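# Feed the timber through the roller machine, then stop it

## Task

Get the length of timber to pass all the way through the powered roller feed, and leave the feed switched off at the end. Pressing the green button sets the rollers running, and they keep running until someone presses the red button. A blue lamp on the machine lights once the timber is almost through and then stays lit.

## Robot and tools

Robots: three identical i2rt Big YAM arms, arm1, arm2 and arm3. Each has six joints, a right hand with index, middle and ring fingers plus a thumb, and a wrist camera. Room cameras: cam_button, cam_end, cam_infeed, cam_line, cam_mouth, cam_over, cam_side. Wrist cameras: arm1_cam_wrist, arm2_cam_wrist, arm3_cam_wrist.

Frame: one shared scene frame in metres, origin on the floor, +z up. Arm feet (base_link, x y z, quat wxyz): arm1 (-0.163, +0.601, +0.724), (0.739, 0, 0, -0.673); arm2 (+1.144, -2.062, +0.708), (0.612, 0.006, -0.006, 0.791); arm3 (+1.333, +0.618, +0.832), (0.700, -0.001, -0.001, -0.714). Each foot faces its own +x. A hand reaches about 1.06 m from its joint1 axis.

Joints (radians, absolute): joint1_rad -2.879 to 2.879, turns the arm about its foot, positive counter-clockwise seen from above, 0 pointing along the foot's +x. joint2_rad 0 to 3.141, shoulder; 0 has the upper arm roughly level pointing back, larger values lift it up and forward. joint3_rad 0 to 3.019, elbow; 0 is fully folded, larger opens. joint4_rad -1.692 to 1.57, hand pitch, positive tips fingers up. joint5_rad -1.57 to 1.57, sideways swing, positive to the arm's right. joint6_rad -2.094 to 2.094, hand roll, positive clockwise viewed from behind the hand.

Hand point axes: +z runs out along straight fingers, +x crosses the palm away from the thumb, +y leaves the palm face (palm at y = -0.062). A fixed camera mast sticks out on the palm side near the wrist and can strike things. Finger hinges: 16 keys hand_index_mcp/_abd/_pip/_dip, the same for middle and ring, and hand_thumb_cmc, hand_thumb_axl, hand_thumb_mcp, hand_thumb_ipl. Each takes -1 to 1, scaled between its two stops; moving toward -1 curls a finger toward the palm (straight is about +0.75 for _mcp, +0.58 for _pip, +0.70 for _dip, 0 for _abd) and swings the thumb round in front of the palm (cmc straight near +0.71). Two settings: hand_current_limit -1 to 1 (maps 0 to 550 mA cap; starts at +0.4) and hand_speed -0.96 to 1 (set-point speed share (n+1)/2 of 8.5 rad/s; starts at -0.6). Fingers are soft servos: they press only while the goal sits past the contact surface. Keys not sent keep their goal. A motor drawing 495 mA or more for 5 s cuts out for 10 s.

Tool move: arguments arm1, arm2, arm3 (each optional, one object per robot) and cameras (list of names, or ["all"], or []). A robot's object may hold:
- joints: a dictionary of absolute goals by key name (arm joints in rad, hand keys on the -1..1 scale).
- target: one list of seven numbers [x, y, z, qw, qx, qy, qz], an absolute hand pose in the scene frame, in the same form the hand line prints. The hand travels a straight line toward it from its current hand_target pose. When target is given, joints may contain only hand keys and the two settings.
- speed: top path speed in m/s, 0.002 to 0.5, default 0.25, valid only with target; rotation is capped at twice that value in rad/s.
- min_time_s: 0.1 to 8 s, the shortest duration for that robot's arm joint motions.
All motions start together; hand paths in one call finish together, paced by the slowest, and last 0.5 to 10 s. The tracked pose is clipped to within 100 mm and 20 degrees of the measured hand, so expect lag, drift and a centimetre or more of final error, and overshoot of speed near full stretch. Paths do not avoid obstacles or other arms. A robot not named keeps its previous command. A call with no arm parts just reports full state, the scene number and images. Unknown keys make a call invalid; out-of-range values get it refused, and a refusal cancels the rest of that reply's move, wait and finished_scene calls in the scene.

Tool wait: seconds (0 to 10) and optional cameras; nothing new is commanded. Tool zoom_image: camera plus region [x0, y0, x1, y1] in pixels from the top-left, at most 504 by 504, on that camera's latest image. Tool finished_scene: scene, the current scene's number; it cannot be undone, and tools called after it act on the next scene.

Result lines: per robot joint_positions (hand keys on their goal scale), Joint velocities ("within noise" when still), joint torques (offset, noisy, numbers 3 and 4 wrap at ±28 N m), hand pose, hand_target, hand_state words (moving, goal, blocked, overload) and per-motor current in mA (positive pushes toward -1). A line "move: arm1 done; arm2 time_out" summarises each moved robot. Statuses: off_target (resting away from goal, possibly still pushing); time_out (joints keep a nearby target and keep pushing; resend the reported position to relax them); not_followed, "joint command not followed" or "pose unreachable" (a self/arm-collision check withheld the command; it may retry later); limit_stop_at_motor_heat (resend). on_its_own lists uncommanded activity; "held at" is the current target. Robots listed "as last shown" were not commanded and their unprinted lines are unchanged. Images may trail the state slightly.

Cautions: arms do not stop on contact and can push hard, overheating motors (MOTOR HOT warns near 85 °C; at 100 °C the arm drops for 30 to 60 s). Never press two robots together or close a hand on another robot's fingers. Do not slam, knock anything out of the work area, or let parts drop. Loose items may get nudged occasionally. The scene keeps running while you think, holding the last command. The practice scene can be skipped with finished_scene.

Each tool is called after "Call:" as name(argument=value, ...), one argument or row to a line, values as JSON.

## Session

Call:
move(
)

Scene clock: 0.00 s.
Joint torques (N m): no reading
Heat: arm1: hottest joint2_rad 34 °C; arm2: hottest joint1_rad 36 °C; arm3: hottest joint3_rad 29 °C.
Joint velocities: within noise
arm1.joint_positions: joint1_rad=+0.096 joint2_rad=+0.624 joint3_rad=+1.487 joint4_rad=-1.369 joint5_rad=+0.003 joint6_rad=+1.175 hand_index_mcp=+0.753 hand_index_abd=+0.000 hand_index_pip=+0.577 hand_index_dip=+0.696 hand_middle_mcp=+0.753 hand_middle_abd=+0.000 hand_middle_pip=+0.577 hand_middle_dip=+0.696 hand_ring_mcp=+0.753 hand_ring_abd=+0.000 hand_ring_pip=+0.577 hand_ring_dip=+0.696 hand_thumb_cmc=+0.714 hand_thumb_axl=+0.677 hand_thumb_mcp=+0.226 hand_thumb_ipl=+0.168 hand_current_limit=+0.400 hand_speed=-0.600
arm1.joint_status: not commanded
arm1.hand_state: goal,goal,goal,goal,goal,goal,goal,goal,goal,goal,goal,goal,goal,goal,goal,goal
arm1.index_mcp_current_ma: 0
arm1.index_abd_current_ma: 0
arm1.index_pip_current_ma: 0
arm1.index_dip_current_ma: 0
arm1.middle_mcp_current_ma: 0
arm1.middle_abd_current_ma: 0
arm1.middle_pip_current_ma: 0
arm1.middle_dip_current_ma: 0
arm1.ring_mcp_current_ma: 0
arm1.ring_abd_current_ma: 0
arm1.ring_pip_current_ma: 0
arm1.ring_dip_current_ma: 0
arm1.thumb_cmc_current_ma: 0
arm1.thumb_axl_current_ma: 0
arm1.thumb_mcp_current_ma: 0
arm1.thumb_ipl_current_ma: 0
arm1.hand_goal_index_mcp: 0.754
arm1.hand_goal_index_abd: 0.000
arm1.hand_goal_index_pip: 0.576
arm1.hand_goal_index_dip: 0.696
arm1.hand_goal_middle_mcp: 0.754
arm1.hand_goal_middle_abd: 0.000
arm1.hand_goal_middle_pip: 0.576
arm1.hand_goal_middle_dip: 0.696
arm1.hand_goal_ring_mcp: 0.754
arm1.hand_goal_ring_abd: 0.000
arm1.hand_goal_ring_pip: 0.576
arm1.hand_goal_ring_dip: 0.696
arm1.hand_goal_thumb_cmc: 0.714
arm1.hand_goal_thumb_axl: 0.678
arm1.hand_goal_thumb_mcp: 0.226
arm1.hand_goal_thumb_ipl: 0.168
arm1.hand: x=-0.2073 y=+0.3639 z=+1.3119 quat_wxyz=(+0.395, +0.759, -0.408, +0.319) (m; scene frame)
arm1.hand_target: x=-0.2079 y=+0.3671 z=+1.3225 quat_wxyz=(+0.403, +0.753, -0.405, +0.326) (m; scene frame)
arm1.hand_status: not commanded
arm2.joint_positions: joint1_rad=-0.450 joint2_rad=+0.633 joint3_rad=+1.446 joint4_rad=-1.352 joint5_rad=+0.045 joint6_rad=+1.073 hand_index_mcp=+0.753 hand_index_abd=+0.000 hand_index_pip=+0.577 hand_index_dip=+0.696 hand_middle_mcp=+0.753 hand_middle_abd=+0.000 hand_middle_pip=+0.577 hand_middle_dip=+0.696 hand_ring_mcp=+0.753 hand_ring_abd=+0.000 hand_ring_pip=+0.577 hand_ring_dip=+0.696 hand_thumb_cmc=+0.714 hand_thumb_axl=+0.677 hand_thumb_mcp=+0.226 hand_thumb_ipl=+0.168 hand_current_limit=+0.400 hand_speed=-0.600
arm2.joint_status: not commanded
arm2.hand_state: goal,goal,goal,goal,goal,goal,goal,goal,goal,goal,goal,goal,goal,goal,goal,goal
arm2.index_mcp_current_ma: 0
arm2.index_abd_current_ma: 0
arm2.index_pip_current_ma: 0
arm2.index_dip_current_ma: 0
arm2.middle_mcp_current_ma: 0
arm2.middle_abd_current_ma: 0
arm2.middle_pip_current_ma: 0
arm2.middle_dip_current_ma: 0
arm2.ring_mcp_current_ma: 0
arm2.ring_abd_current_ma: 0
arm2.ring_pip_current_ma: 0
arm2.ring_dip_current_ma: 0
arm2.thumb_cmc_current_ma: 0
arm2.thumb_axl_current_ma: 0
arm2.thumb_mcp_current_ma: 0
arm2.thumb_ipl_current_ma: 0
arm2.hand_goal_index_mcp: 0.754
arm2.hand_goal_index_abd: 0.000
arm2.hand_goal_index_pip: 0.576
arm2.hand_goal_index_dip: 0.696
arm2.hand_goal_middle_mcp: 0.754
arm2.hand_goal_middle_abd: 0.000
arm2.hand_goal_middle_pip: 0.576
arm2.hand_goal_middle_dip: 0.696
arm2.hand_goal_ring_mcp: 0.754
arm2.hand_goal_ring_abd: 0.000
arm2.hand_goal_ring_pip: 0.576
arm2.hand_goal_ring_dip: 0.696
arm2.hand_goal_thumb_cmc: 0.714
arm2.hand_goal_thumb_axl: 0.678
arm2.hand_goal_thumb_mcp: 0.226
arm2.hand_goal_thumb_ipl: 0.168
arm2.hand: x=+1.2836 y=-1.8556 z=+1.2907 quat_wxyz=(-0.197, +0.523, +0.690, +0.460) (m; scene frame)
arm2.hand_target: x=+1.2831 y=-1.8585 z=+1.3015 quat_wxyz=(-0.202, +0.520, +0.684, +0.470) (m; scene frame)
arm2.hand_status: not commanded
arm3.joint_positions: joint1_rad=+0.411 joint2_rad=+0.622 joint3_rad=+1.317 joint4_rad=-1.237 joint5_rad=-0.115 joint6_rad=+0.997 hand_index_mcp=+0.753 hand_index_abd=+0.000 hand_index_pip=+0.577 hand_index_dip=+0.696 hand_middle_mcp=+0.753 hand_middle_abd=+0.000 hand_middle_pip=+0.577 hand_middle_dip=+0.696 hand_ring_mcp=+0.753 hand_ring_abd=+0.000 hand_ring_pip=+0.577 hand_ring_dip=+0.696 hand_thumb_cmc=+0.714 hand_thumb_axl=+0.677 hand_thumb_mcp=+0.226 hand_thumb_ipl=+0.168 hand_current_limit=+0.400 hand_speed=-0.600
arm3.joint_status: not commanded
arm3.hand_state: goal,goal,goal,goal,goal,goal,goal,goal,goal,goal,goal,goal,goal,goal,goal,goal
arm3.index_mcp_current_ma: 0
arm3.index_abd_current_ma: 0
arm3.index_pip_current_ma: 0
arm3.index_dip_current_ma: 0
arm3.middle_mcp_current_ma: 0
arm3.middle_abd_current_ma: 0
arm3.middle_pip_current_ma: 0
arm3.middle_dip_current_ma: 0
arm3.ring_mcp_current_ma: 0
arm3.ring_abd_current_ma: 0
arm3.ring_pip_current_ma: 0
arm3.ring_dip_current_ma: 0
arm3.thumb_cmc_current_ma: 0
arm3.thumb_axl_current_ma: 0
arm3.thumb_mcp_current_ma: 0
arm3.thumb_ipl_current_ma: 0
arm3.hand_goal_index_mcp: 0.754
arm3.hand_goal_index_abd: 0.000
arm3.hand_goal_index_pip: 0.576
arm3.hand_goal_index_dip: 0.696
arm3.hand_goal_middle_mcp: 0.754
arm3.hand_goal_middle_abd: 0.000
arm3.hand_goal_middle_pip: 0.576
arm3.hand_goal_middle_dip: 0.696
arm3.hand_goal_ring_mcp: 0.754
arm3.hand_goal_ring_abd: 0.000
arm3.hand_goal_ring_pip: 0.576
arm3.hand_goal_ring_dip: 0.696
arm3.hand_goal_thumb_cmc: 0.714
arm3.hand_goal_thumb_axl: 0.678
arm3.hand_goal_thumb_mcp: 0.226
arm3.hand_goal_thumb_ipl: 0.168
arm3.hand: x=+1.3811 y=+0.3358 z=+1.3743 quat_wxyz=(+0.347, +0.838, -0.232, +0.353) (m; scene frame)
arm3.hand_target: x=+1.3801 y=+0.3382 z=+1.3876 quat_wxyz=(+0.357, +0.831, -0.229, +0.360) (m; scene frame)
arm3.hand_status: not commanded
pictures: arm1_cam_wrist, arm2_cam_wrist, arm3_cam_wrist, cam_button, cam_end, cam_infeed, cam_line, cam_mouth, cam_over, cam_side
Images, in order (width x height): arm1_cam_wrist 672x504, arm2_cam_wrist 672x504, arm3_cam_wrist 672x504, cam_button 896x504, cam_end 896x504, cam_infeed 896x504, cam_line 896x504, cam_mouth 896x504, cam_over 896x504, cam_side 896x504.

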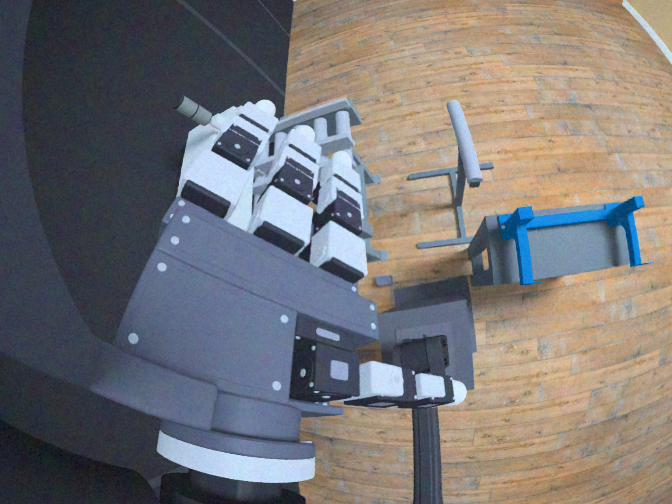

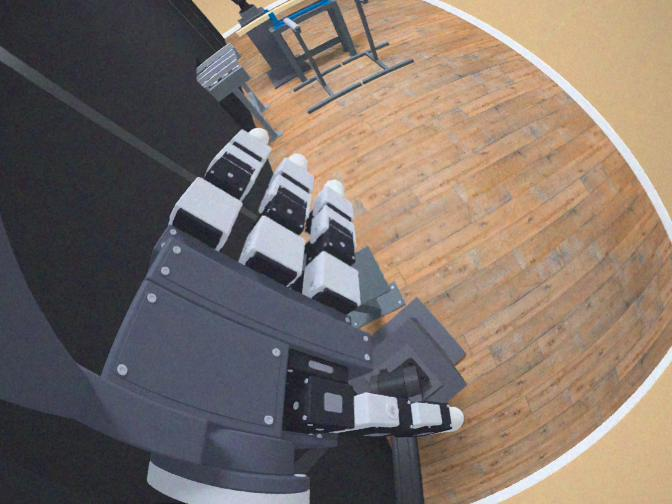

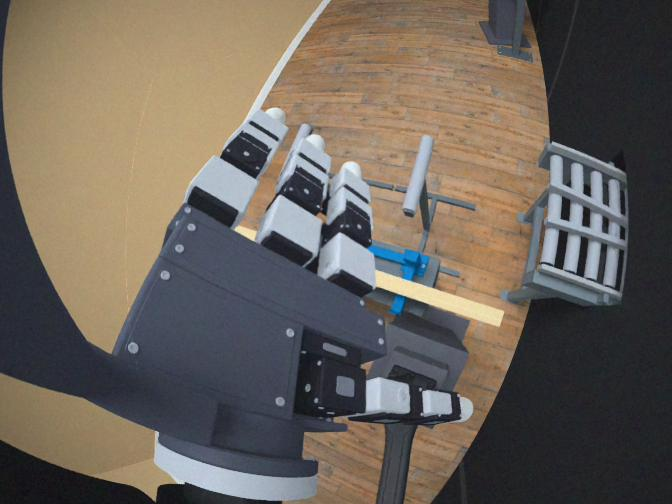

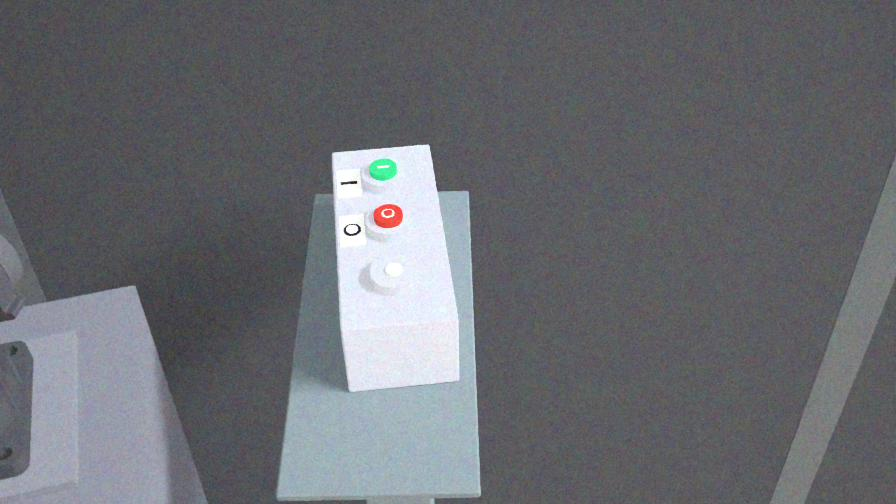

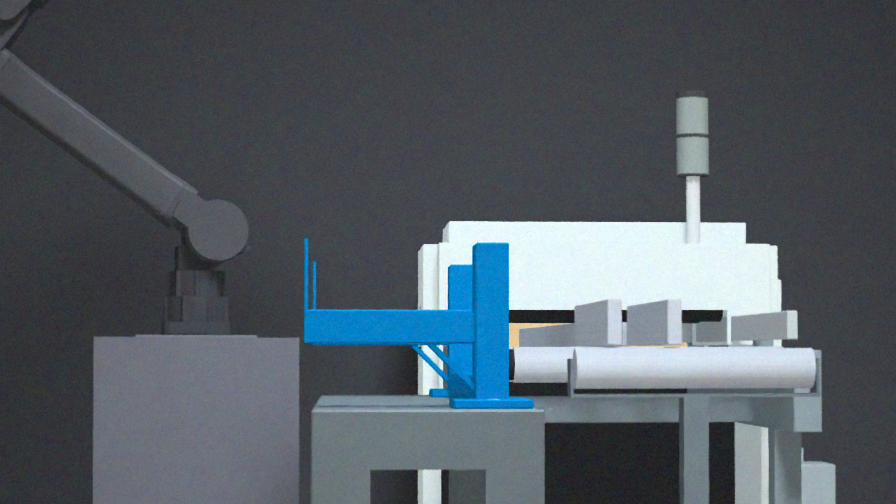

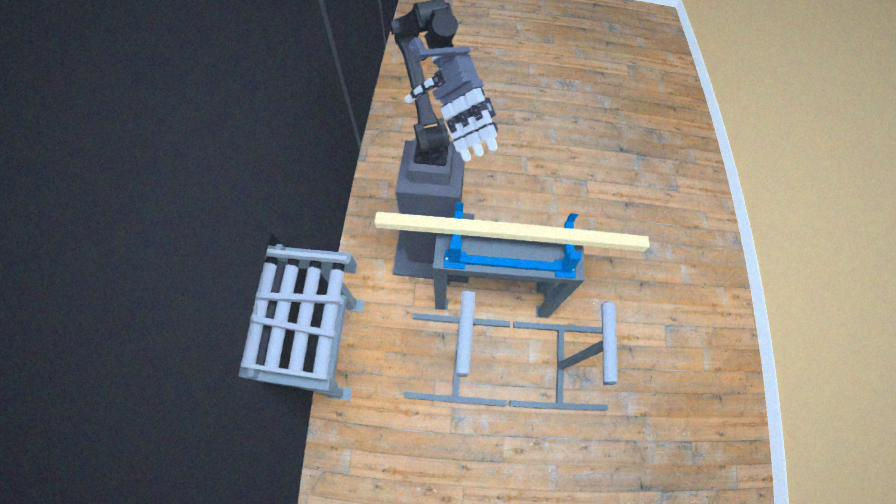

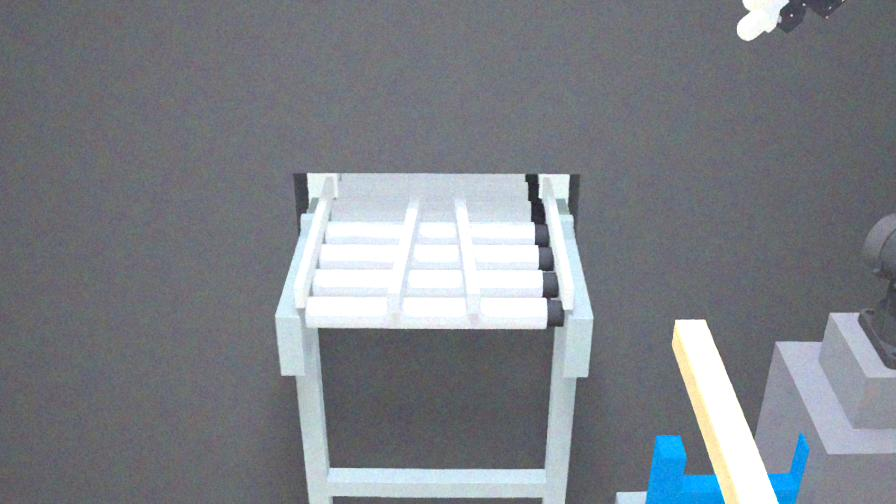

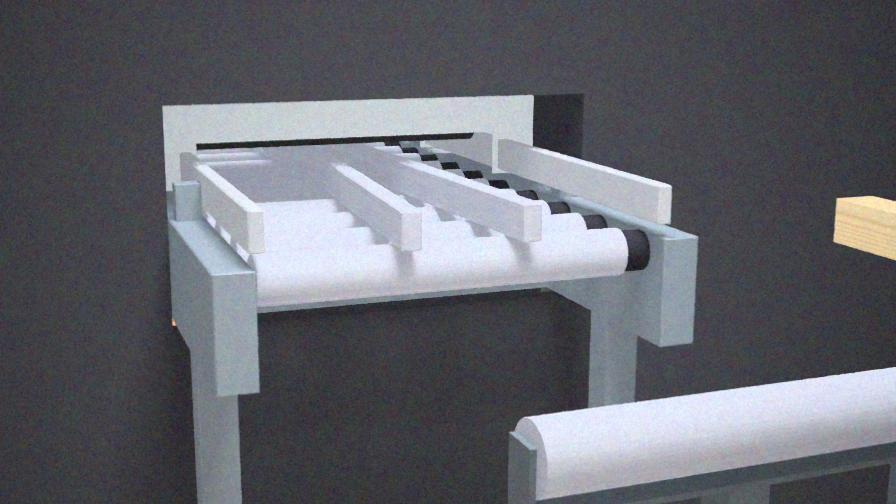

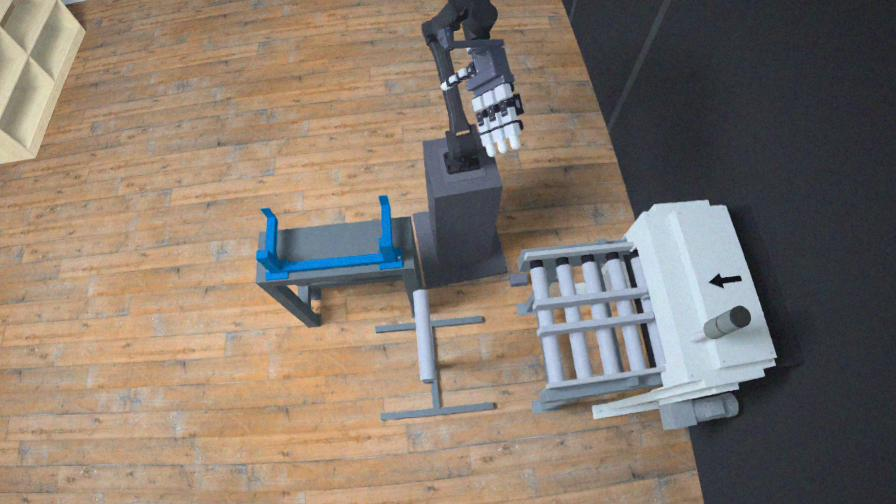

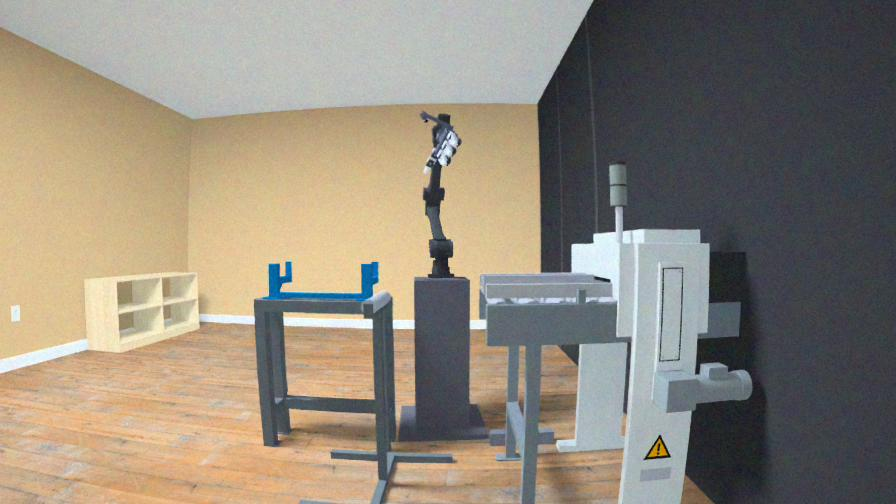

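Call:
zoom_image(
  camera="cam_infeed",
  region=[220, 0, 720, 420],
)

Call:
zoom_image(
  camera="cam_line",
  region=[220, 100, 720, 504],
)

Call:
zoom_image(
  camera="cam_mouth",
  region=[130, 60, 630, 460],
)

Call:
zoom_image(
  camera="cam_over",
  region=[380, 160, 860, 460],
)

Call:
zoom_image(
  camera="cam_end",
  region=[290, 60, 790, 500],
)

Call:
zoom_image(
  camera="cam_side",
  region=[240, 90, 740, 504],
)

Call:
zoom_image(
  camera="cam_button",
  region=[200, 100, 600, 504],
)

Call:
zoom_image(
  camera="arm3_cam_wrist",
  region=[200, 0, 672, 400],
)

Call:
zoom_image(
  camera="arm2_cam_wrist",
  region=[150, 0, 600, 400],
)

Call:
zoom_image(
  camera="arm1_cam_wrist",
  region=[150, 60, 650, 460],
)

Scaled by 1.008 from the camera's 896x504 image, which has a finer 1280x720 frame.

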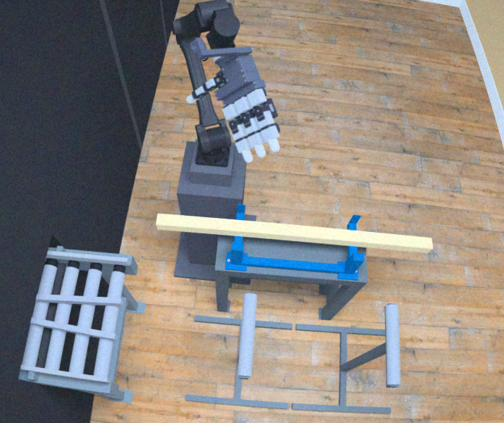

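Scaled by 1.008 from the camera's 896x504 image, which has a finer 1280x720 frame.

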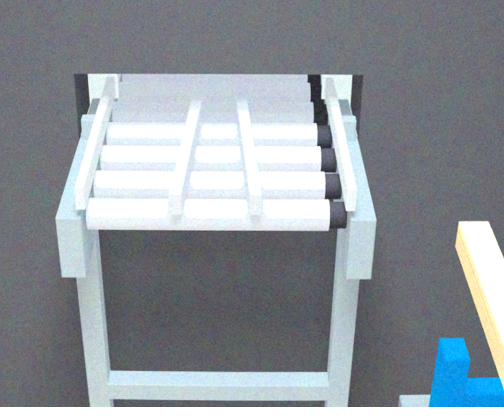

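Scaled by 1.008 from the camera's 896x504 image, which has a finer 1280x720 frame.

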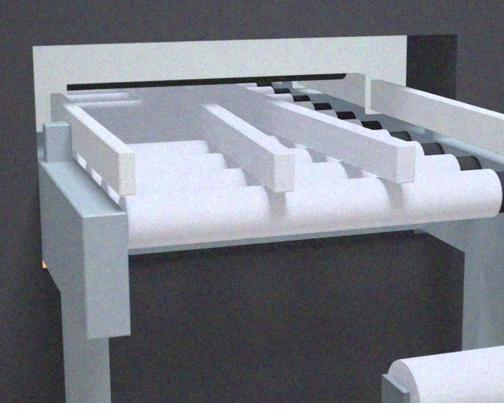

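Scaled by 1.050 from the camera's 896x504 image, which has a finer 1280x720 frame.

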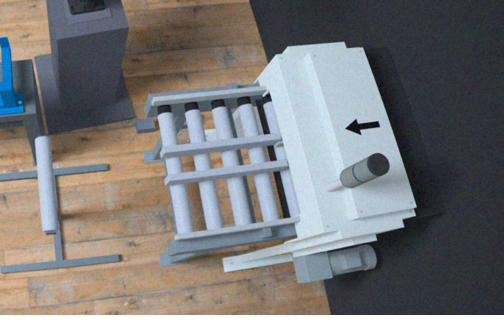

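Scaled by 1.008 from the camera's 896x504 image, which has a finer 1280x720 frame.

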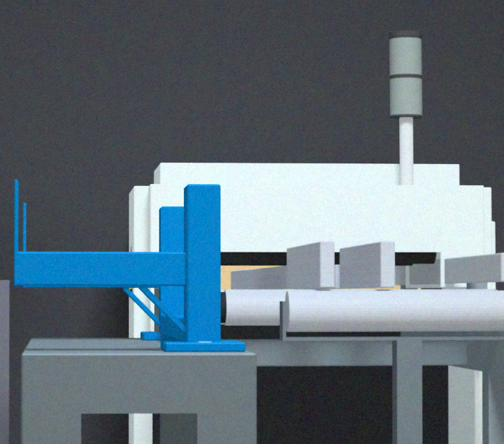

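Scaled by 1.008 from the camera's 896x504 image, which has a finer 1280x720 frame.

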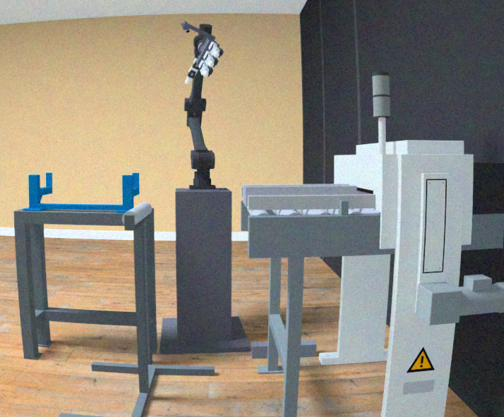

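Scaled by 1.248 from the camera's 896x504 image, which has a finer 1280x720 frame.

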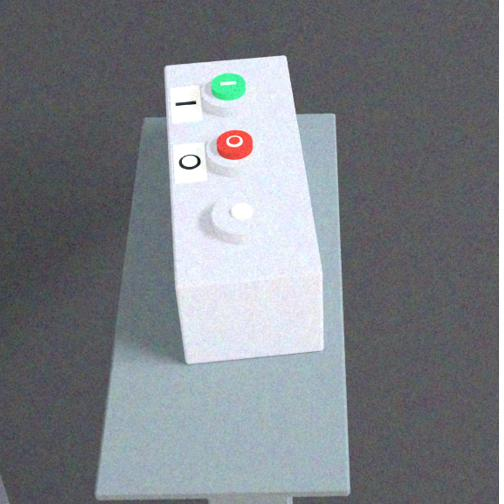

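Scaled by 1.068 from the camera's 672x504 image, which has a finer 960x720 frame.

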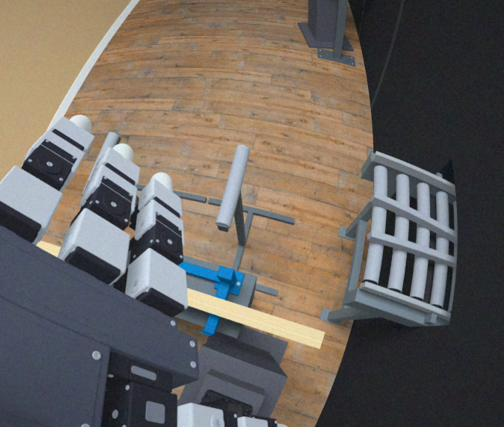

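Scaled by 1.120 from the camera's 672x504 image, which has a finer 960x720 frame.

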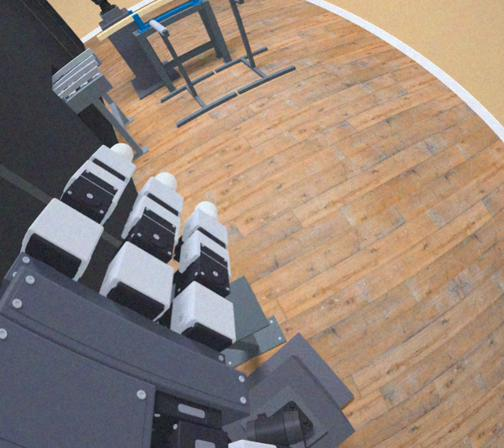

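Scaled by 1.008 from the camera's 672x504 image, which has a finer 960x720 frame.

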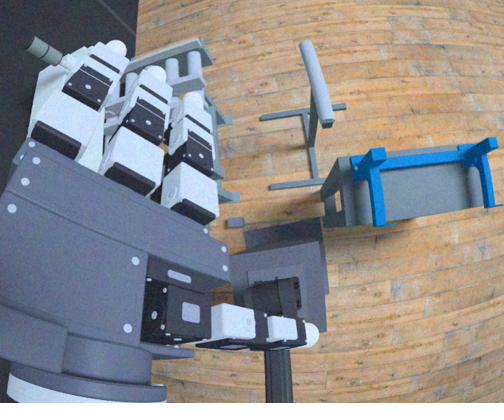

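Call:
move(
  arm3={"target": [1.333, 0.25, 1.35, 0.3827, 0.9239, 0, 0], "speed": 0.2},
  cameras=["arm3_cam_wrist", "cam_infeed", "cam_line", "cam_mouth"],
)

Scene clock: 69.13 s.
Joint torques (N m): arm1=[0.85 3.19 8.53 2.99 0.01 -0.05] | arm2=[1.32 3.19 8.34 2.77 0.11 -0.03] | arm3=[-1.2 -1.55 8.65 2.3 0.16 -0.09]
Heat: arm1: hottest joint3_rad 35 °C; arm2: hottest joint1_rad 36 °C; arm3: hottest joint3_rad 37 °C.
move: arm3 done
Joint velocities: within noise
arm1, arm2: as last shown
arm1.joint_positions: joint1_rad=+0.096 joint2_rad=+0.624 joint3_rad=+1.487 joint4_rad=-1.369 joint5_rad=+0.003 joint6_rad=+1.175 hand_index_mcp=+0.754 hand_index_abd=+0.001 hand_index_pip=+0.577 hand_index_dip=+0.696 hand_middle_mcp=+0.754 hand_middle_abd=+0.001 hand_middle_pip=+0.577 hand_middle_dip=+0.696 hand_ring_mcp=+0.754 hand_ring_abd=+0.000 hand_ring_pip=+0.577 hand_ring_dip=+0.696 hand_thumb_cmc=+0.714 hand_thumb_axl=+0.677 hand_thumb_mcp=+0.226 hand_thumb_ipl=+0.168 hand_current_limit=+0.400 hand_speed=-0.600
arm2.joint_positions: joint1_rad=-0.450 joint2_rad=+0.633 joint3_rad=+1.446 joint4_rad=-1.352 joint5_rad=+0.045 joint6_rad=+1.073 hand_index_mcp=+0.755 hand_index_abd=+0.000 hand_index_pip=+0.577 hand_index_dip=+0.696 hand_middle_mcp=+0.755 hand_middle_abd=+0.000 hand_middle_pip=+0.577 hand_middle_dip=+0.696 hand_ring_mcp=+0.755 hand_ring_abd=+0.000 hand_ring_pip=+0.577 hand_ring_dip=+0.696 hand_thumb_cmc=+0.715 hand_thumb_axl=+0.677 hand_thumb_mcp=+0.226 hand_thumb_ipl=+0.168 hand_current_limit=+0.400 hand_speed=-0.600
arm2.index_mcp_current_ma: 1
arm2.index_pip_current_ma: 1
arm2.middle_mcp_current_ma: 1
arm2.middle_pip_current_ma: 1
arm2.ring_mcp_current_ma: 1
arm2.ring_pip_current_ma: 1
arm2.thumb_cmc_current_ma: 1
arm2.thumb_axl_current_ma: -1
arm3.joint_positions: joint1_rad=+0.153 joint2_rad=+0.782 joint3_rad=+1.297 joint4_rad=-1.321 joint5_rad=+0.085 joint6_rad=+0.096 hand_index_mcp=+0.758 hand_index_abd=+0.000 hand_index_pip=+0.577 hand_index_dip=+0.696 hand_middle_mcp=+0.758 hand_middle_abd=+0.000 hand_middle_pip=+0.577 hand_middle_dip=+0.696 hand_ring_mcp=+0.757 hand_ring_abd=+0.000 hand_ring_pip=+0.577 hand_ring_dip=+0.696 hand_thumb_cmc=+0.718 hand_thumb_axl=+0.677 hand_thumb_mcp=+0.225 hand_thumb_ipl=+0.168 hand_current_limit=+0.400 hand_speed=-0.600
arm3.joint_status: not commanded
arm3.hand_state: goal,goal,goal,goal,goal,goal,goal,goal,goal,goal,goal,goal,goal,goal,goal,goal
arm3.index_mcp_current_ma: 3
arm3.index_abd_current_ma: 0
arm3.index_pip_current_ma: 0
arm3.index_dip_current_ma: 0
arm3.middle_mcp_current_ma: 3
arm3.middle_abd_current_ma: 0
arm3.middle_pip_current_ma: 0
arm3.middle_dip_current_ma: 0
arm3.ring_mcp_current_ma: 2
arm3.ring_abd_current_ma: 0
arm3.ring_pip_current_ma: 0
arm3.ring_dip_current_ma: 0
arm3.thumb_cmc_current_ma: 3
arm3.thumb_axl_current_ma: 0
arm3.thumb_mcp_current_ma: -1
arm3.thumb_ipl_current_ma: 0
arm3.hand_goal_index_mcp: 0.754
arm3.hand_goal_index_abd: 0.000
arm3.hand_goal_index_pip: 0.576
arm3.hand_goal_index_dip: 0.696
arm3.hand_goal_middle_mcp: 0.754
arm3.hand_goal_middle_abd: 0.000
arm3.hand_goal_middle_pip: 0.576
arm3.hand_goal_middle_dip: 0.696
arm3.hand_goal_ring_mcp: 0.754
arm3.hand_goal_ring_abd: 0.000
arm3.hand_goal_ring_pip: 0.576
arm3.hand_goal_ring_dip: 0.696
arm3.hand_goal_thumb_cmc: 0.714
arm3.hand_goal_thumb_axl: 0.678
arm3.hand_goal_thumb_mcp: 0.226
arm3.hand_goal_thumb_ipl: 0.168
arm3.hand: x=+1.3357 y=+0.2545 z=+1.3473 quat_wxyz=(+0.377, +0.926, +0.001, +0.003) (m; scene frame)
arm3.hand_target: x=+1.3330 y=+0.2501 z=+1.3499 quat_wxyz=(+0.382, +0.924, +0.000, +0.000) (m; scene frame)
arm3.hand_status: done (0.006 m and 0.9 deg from the pose sent, 0.101 m and 49.9 deg at the start)
pictures: arm3_cam_wrist, cam_infeed, cam_line, cam_mouth
Images, in order (width x height): arm3_cam_wrist 672x504, cam_infeed 896x504, cam_line 896x504, cam_mouth 896x504.

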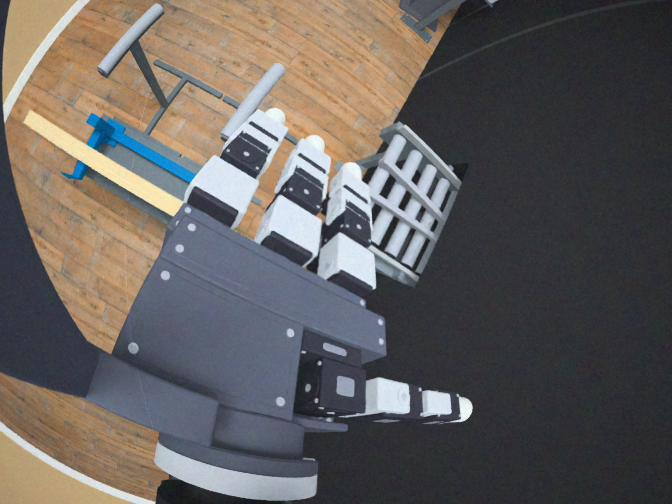

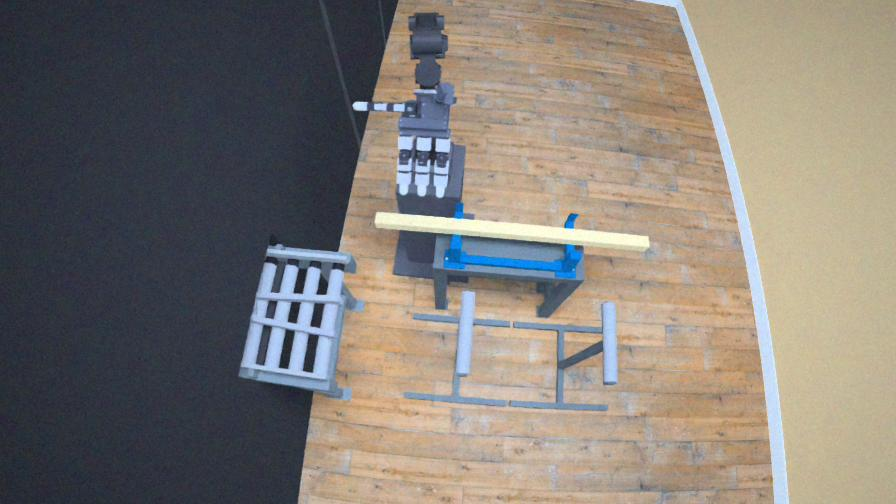

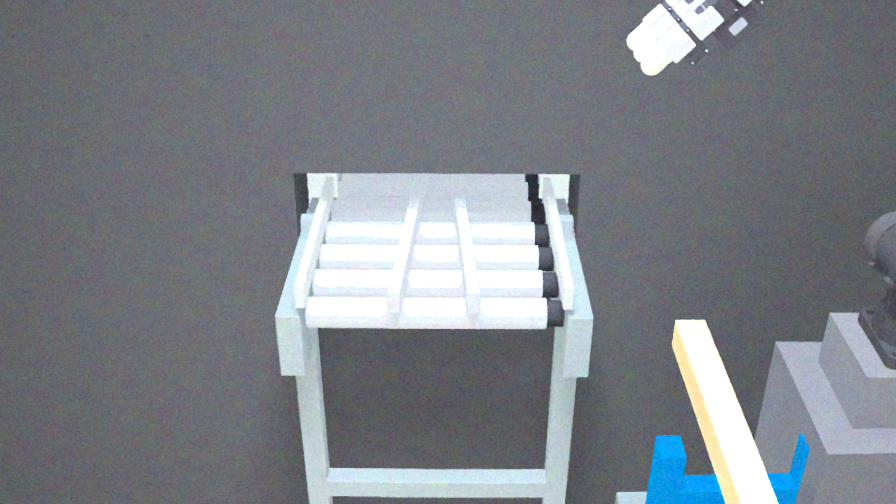

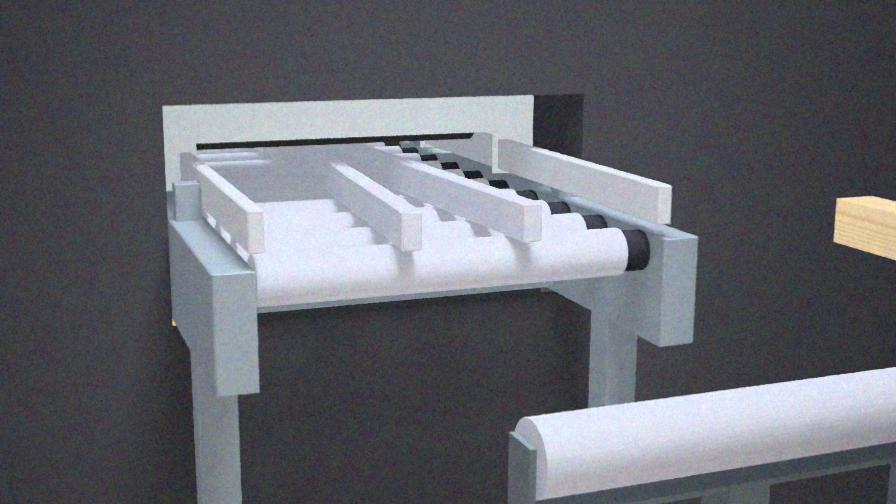

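Call:
move(
  arm3={"target": [1.333, 0.28, 1.2, 0.3827, 0.9239, 0, 0], "speed": 0.2},
  cameras=["arm3_cam_wrist", "cam_infeed", "cam_line", "cam_mouth"],
)

Call:
zoom_image(
  camera="cam_infeed",
  region=[340, 100, 660, 300],
)

Call:
zoom_image(
  camera="cam_line",
  region=[600, 250, 896, 504],
)

Scene clock: 78.97 s.
Joint torques (N m): arm1=[0.91 3.25 8.5 2.99 0 -0.04] | arm2=[1.26 3.19 8.32 2.78 0.11 -0.04] | arm3=[0.5 -1.32 9.57 2.25 0.26 0.1]
Heat: arm1: hottest joint3_rad 35 °C; arm2: hottest joint1_rad 36 °C; arm3: hottest joint3_rad 36 °C.
move: arm3 done
Joint velocities: within noise
arm1, arm2: as last shown
arm3.joint_positions: joint1_rad=+0.155 joint2_rad=+0.563 joint3_rad=+0.808 joint4_rad=-1.064 joint5_rad=+0.099 joint6_rad=+0.096 hand_index_mcp=+0.759 hand_index_abd=+0.000 hand_index_pip=+0.577 hand_index_dip=+0.696 hand_middle_mcp=+0.759 hand_middle_abd=+0.000 hand_middle_pip=+0.577 hand_middle_dip=+0.696 hand_ring_mcp=+0.758 hand_ring_abd=+0.000 hand_ring_pip=+0.577 hand_ring_dip=+0.696 hand_thumb_cmc=+0.719 hand_thumb_axl=+0.677 hand_thumb_mcp=+0.225 hand_thumb_ipl=+0.168 hand_current_limit=+0.400 hand_speed=-0.600
arm3.joint_status: not commanded
arm3.hand_state: goal,goal,goal,goal,goal,goal,goal,goal,goal,goal,goal,goal,goal,goal,goal,goal
arm3.index_mcp_current_ma: 3
arm3.index_abd_current_ma: 0
arm3.index_pip_current_ma: 0
arm3.index_dip_current_ma: 0
arm3.middle_mcp_current_ma: 3
arm3.middle_abd_current_ma: 0
arm3.middle_pip_current_ma: 0
arm3.middle_dip_current_ma: 0
arm3.ring_mcp_current_ma: 3
arm3.ring_abd_current_ma: 0
arm3.ring_pip_current_ma: 0
arm3.ring_dip_current_ma: 0
arm3.thumb_cmc_current_ma: 4
arm3.thumb_axl_current_ma: 0
arm3.thumb_mcp_current_ma: -1
arm3.thumb_ipl_current_ma: 0
arm3.hand_goal_index_mcp: 0.754
arm3.hand_goal_index_abd: 0.000
arm3.hand_goal_index_pip: 0.576
arm3.hand_goal_index_dip: 0.696
arm3.hand_goal_middle_mcp: 0.754
arm3.hand_goal_middle_abd: 0.000
arm3.hand_goal_middle_pip: 0.576
arm3.hand_goal_middle_dip: 0.696
arm3.hand_goal_ring_mcp: 0.754
arm3.hand_goal_ring_abd: 0.000
arm3.hand_goal_ring_pip: 0.576
arm3.hand_goal_ring_dip: 0.696
arm3.hand_goal_thumb_cmc: 0.714
arm3.hand_goal_thumb_axl: 0.678
arm3.hand_goal_thumb_mcp: 0.226
arm3.hand_goal_thumb_ipl: 0.168
arm3.hand: x=+1.3302 y=+0.2804 z=+1.1933 quat_wxyz=(+0.370, +0.929, +0.000, -0.004) (m; scene frame)
arm3.hand_target: x=+1.3328 y=+0.2802 z=+1.2000 quat_wxyz=(+0.383, +0.924, +0.000, +0.000) (m; scene frame)
arm3.hand_status: done (0.007 m and 1.6 deg from the pose sent, 0.150 m and 0.8 deg at the start)
pictures: arm3_cam_wrist, cam_infeed, cam_line, cam_mouth
Images, in order (width x height): arm3_cam_wrist 672x504, cam_infeed 896x504, cam_line 896x504, cam_mouth 896x504.

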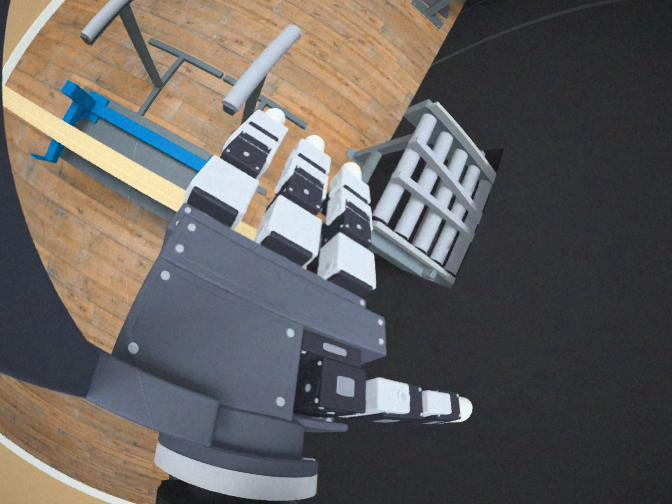

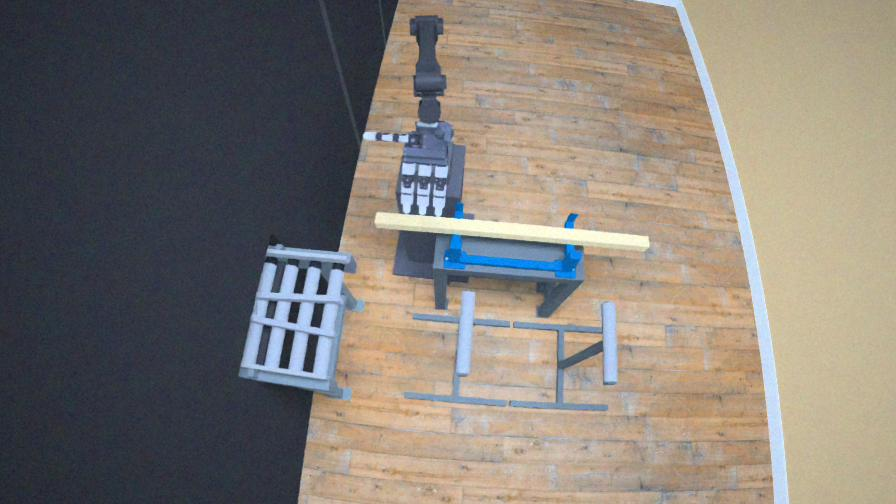

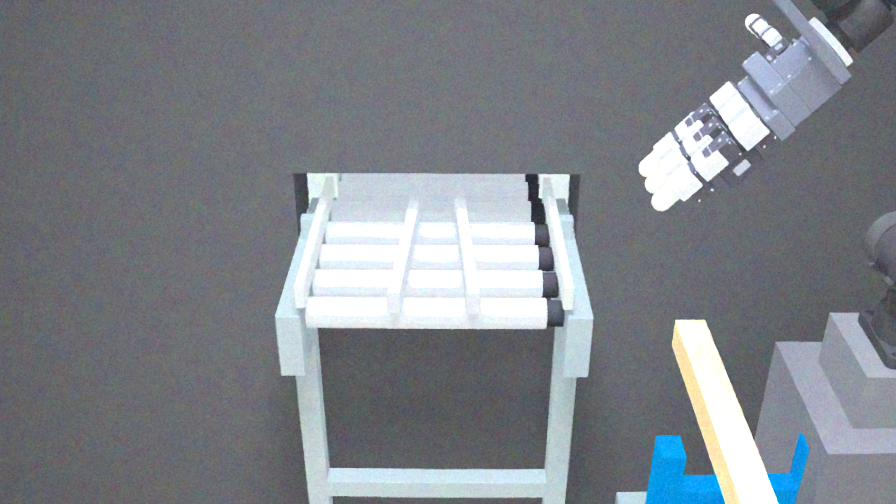

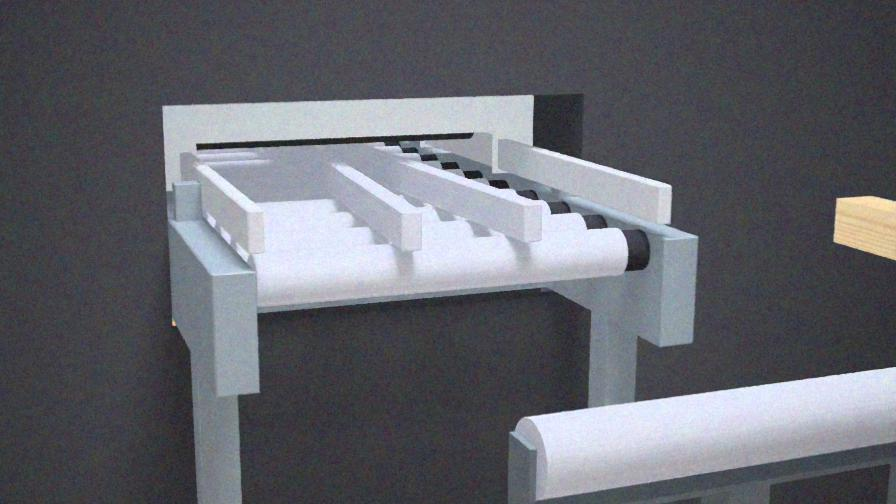

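Scaled by 1.575 from the camera's 896x504 image, which has a finer 1280x720 frame.

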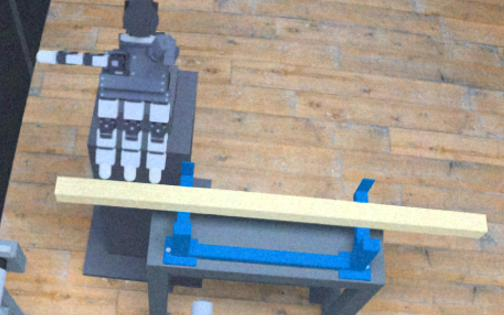

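Scaled by 1.703 from the camera's 896x504 image, which has a finer 1280x720 frame.

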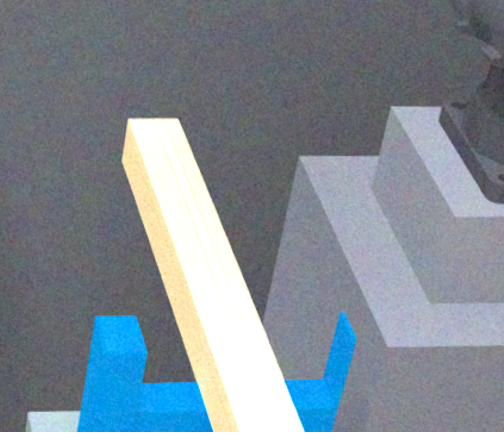

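Call:
move(
  arm3={"target": [1.565, 0.38, 1.17, 0.2588, 0.9659, 0, 0], "speed": 0.2},
  cameras=["arm3_cam_wrist", "cam_infeed", "cam_line", "cam_mouth"],
)

Call:
zoom_image(
  camera="cam_infeed",
  region=[380, 80, 680, 300],
)

Call:
zoom_image(
  camera="arm3_cam_wrist",
  region=[150, 30, 500, 300],
)

Scene clock: 128.90 s.
Joint torques (N m): arm1=[0.73 3.02 8.5 3.02 0.01 -0.04] | arm2=[1.2 3.19 8.35 2.78 0.11 -0.04] | arm3=[0.15 -3.9 12.7 0.12 0.75 0.08]
Heat: arm1: hottest joint3_rad 36 °C; arm2: hottest joint1_rad 35 °C; arm3: hottest joint3_rad 36 °C.
move: arm3 off_target
Joint velocities: within noise
arm1, arm2: as last shown
arm3.joint_positions: joint1_rad=+1.283 joint2_rad=+0.987 joint3_rad=+1.035 joint4_rad=-1.482 joint5_rad=+0.495 joint6_rad=+1.220 hand_index_mcp=+0.759 hand_index_abd=+0.000 hand_index_pip=+0.577 hand_index_dip=+0.696 hand_middle_mcp=+0.759 hand_middle_abd=+0.000 hand_middle_pip=+0.577 hand_middle_dip=+0.696 hand_ring_mcp=+0.758 hand_ring_abd=+0.000 hand_ring_pip=+0.577 hand_ring_dip=+0.696 hand_thumb_cmc=+0.719 hand_thumb_axl=+0.677 hand_thumb_mcp=+0.224 hand_thumb_ipl=+0.168 hand_current_limit=+0.400 hand_speed=-0.600
arm3.joint_status: not commanded
arm3.hand_state: goal,goal,goal,goal,goal,goal,goal,goal,goal,goal,goal,goal,goal,goal,goal,goal
arm3.index_mcp_current_ma: 3
arm3.index_abd_current_ma: 0
arm3.index_pip_current_ma: 0
arm3.index_dip_current_ma: 0
arm3.middle_mcp_current_ma: 3
arm3.middle_abd_current_ma: 0
arm3.middle_pip_current_ma: 0
arm3.middle_dip_current_ma: 0
arm3.ring_mcp_current_ma: 3
arm3.ring_abd_current_ma: 0
arm3.ring_pip_current_ma: 0
arm3.ring_dip_current_ma: 0
arm3.thumb_cmc_current_ma: 4
arm3.thumb_axl_current_ma: 0
arm3.thumb_mcp_current_ma: -1
arm3.thumb_ipl_current_ma: 0
arm3.hand_goal_index_mcp: 0.754
arm3.hand_goal_index_abd: 0.000
arm3.hand_goal_index_pip: 0.576
arm3.hand_goal_index_dip: 0.696
arm3.hand_goal_middle_mcp: 0.754
arm3.hand_goal_middle_abd: 0.000
arm3.hand_goal_middle_pip: 0.576
arm3.hand_goal_middle_dip: 0.696
arm3.hand_goal_ring_mcp: 0.754
arm3.hand_goal_ring_abd: 0.000
arm3.hand_goal_ring_pip: 0.576
arm3.hand_goal_ring_dip: 0.696
arm3.hand_goal_thumb_cmc: 0.714
arm3.hand_goal_thumb_axl: 0.678
arm3.hand_goal_thumb_mcp: 0.226
arm3.hand_goal_thumb_ipl: 0.168
arm3.hand: x=+1.5554 y=+0.3801 z=+1.1521 quat_wxyz=(+0.254, +0.967, +0.004, -0.017) (m; scene frame)
arm3.hand_target: x=+1.5644 y=+0.3802 z=+1.1697 quat_wxyz=(+0.259, +0.966, +0.000, +0.000) (m; scene frame)
arm3.hand_status: off_target (0.020 m and 2.1 deg from the pose sent, 0.256 m and 13.5 deg at the start)
pictures: arm3_cam_wrist, cam_infeed, cam_line, cam_mouth
Images, in order (width x height): arm3_cam_wrist 672x504, cam_infeed 896x504, cam_line 896x504, cam_mouth 896x504.

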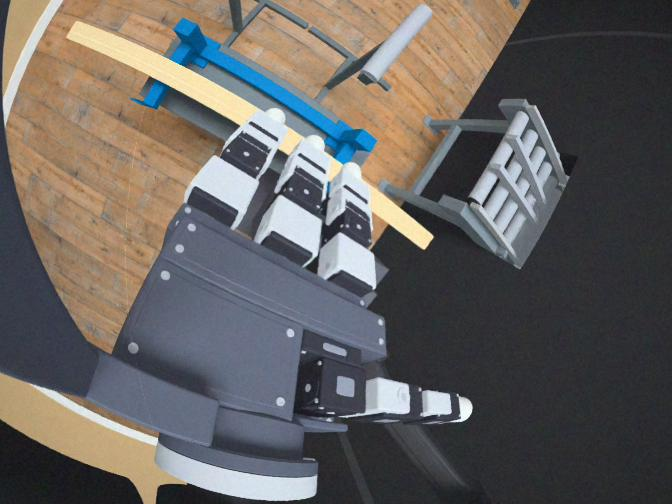

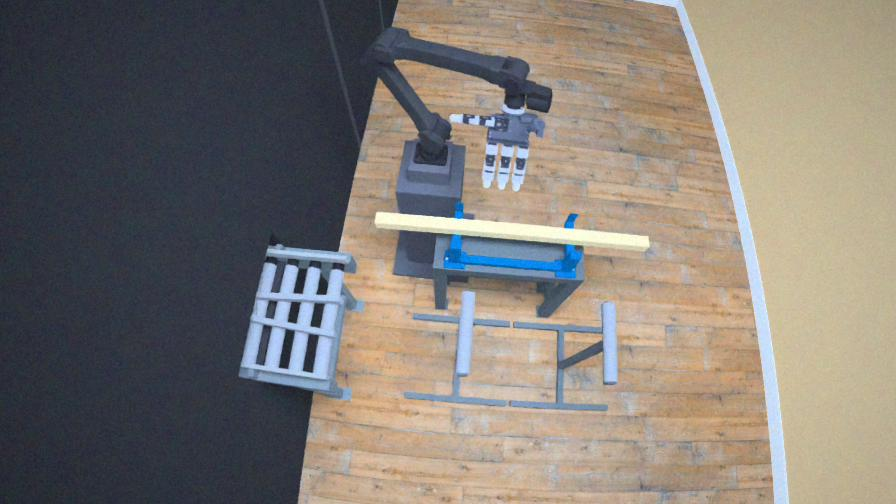

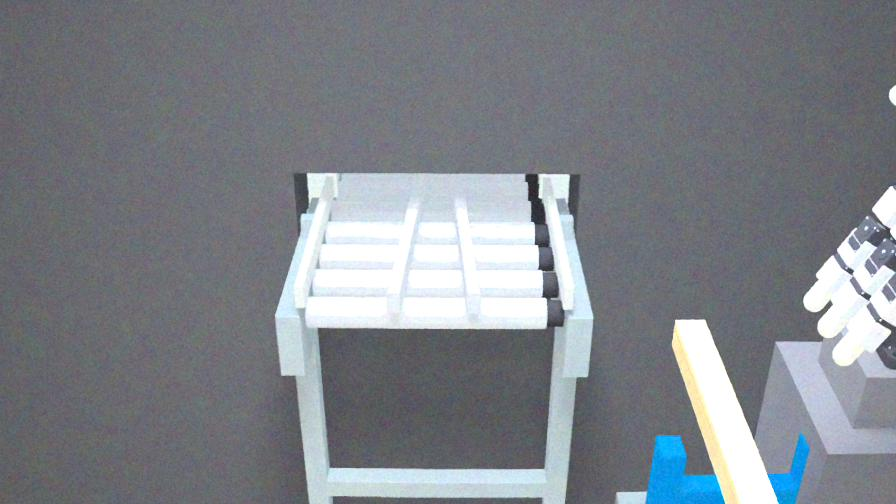

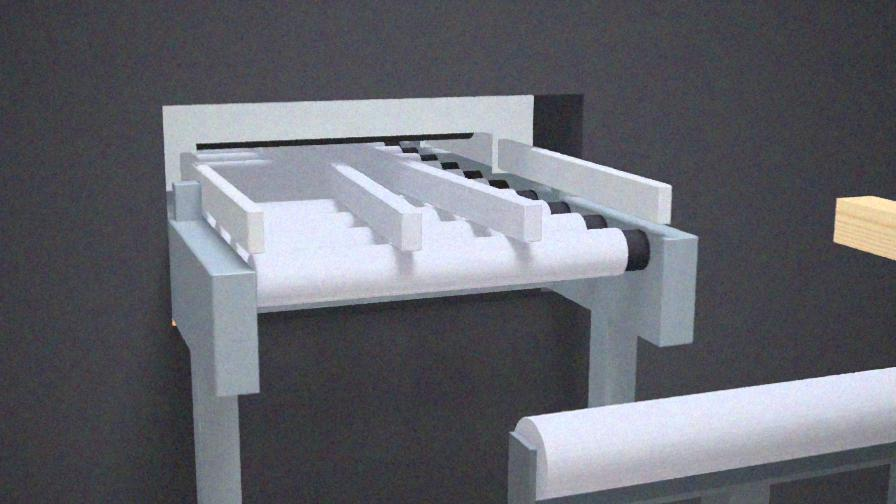

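Scaled by 1.680 from the camera's 896x504 image, which has a finer 1280x720 frame.

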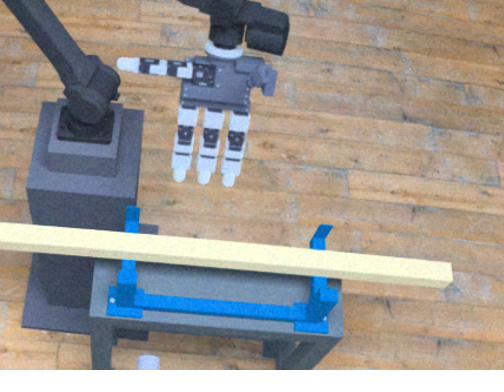

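Scaled by 1.440 from the camera's 672x504 image, which has a finer 960x720 frame.

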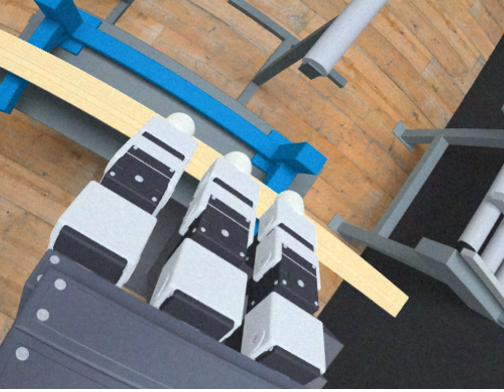

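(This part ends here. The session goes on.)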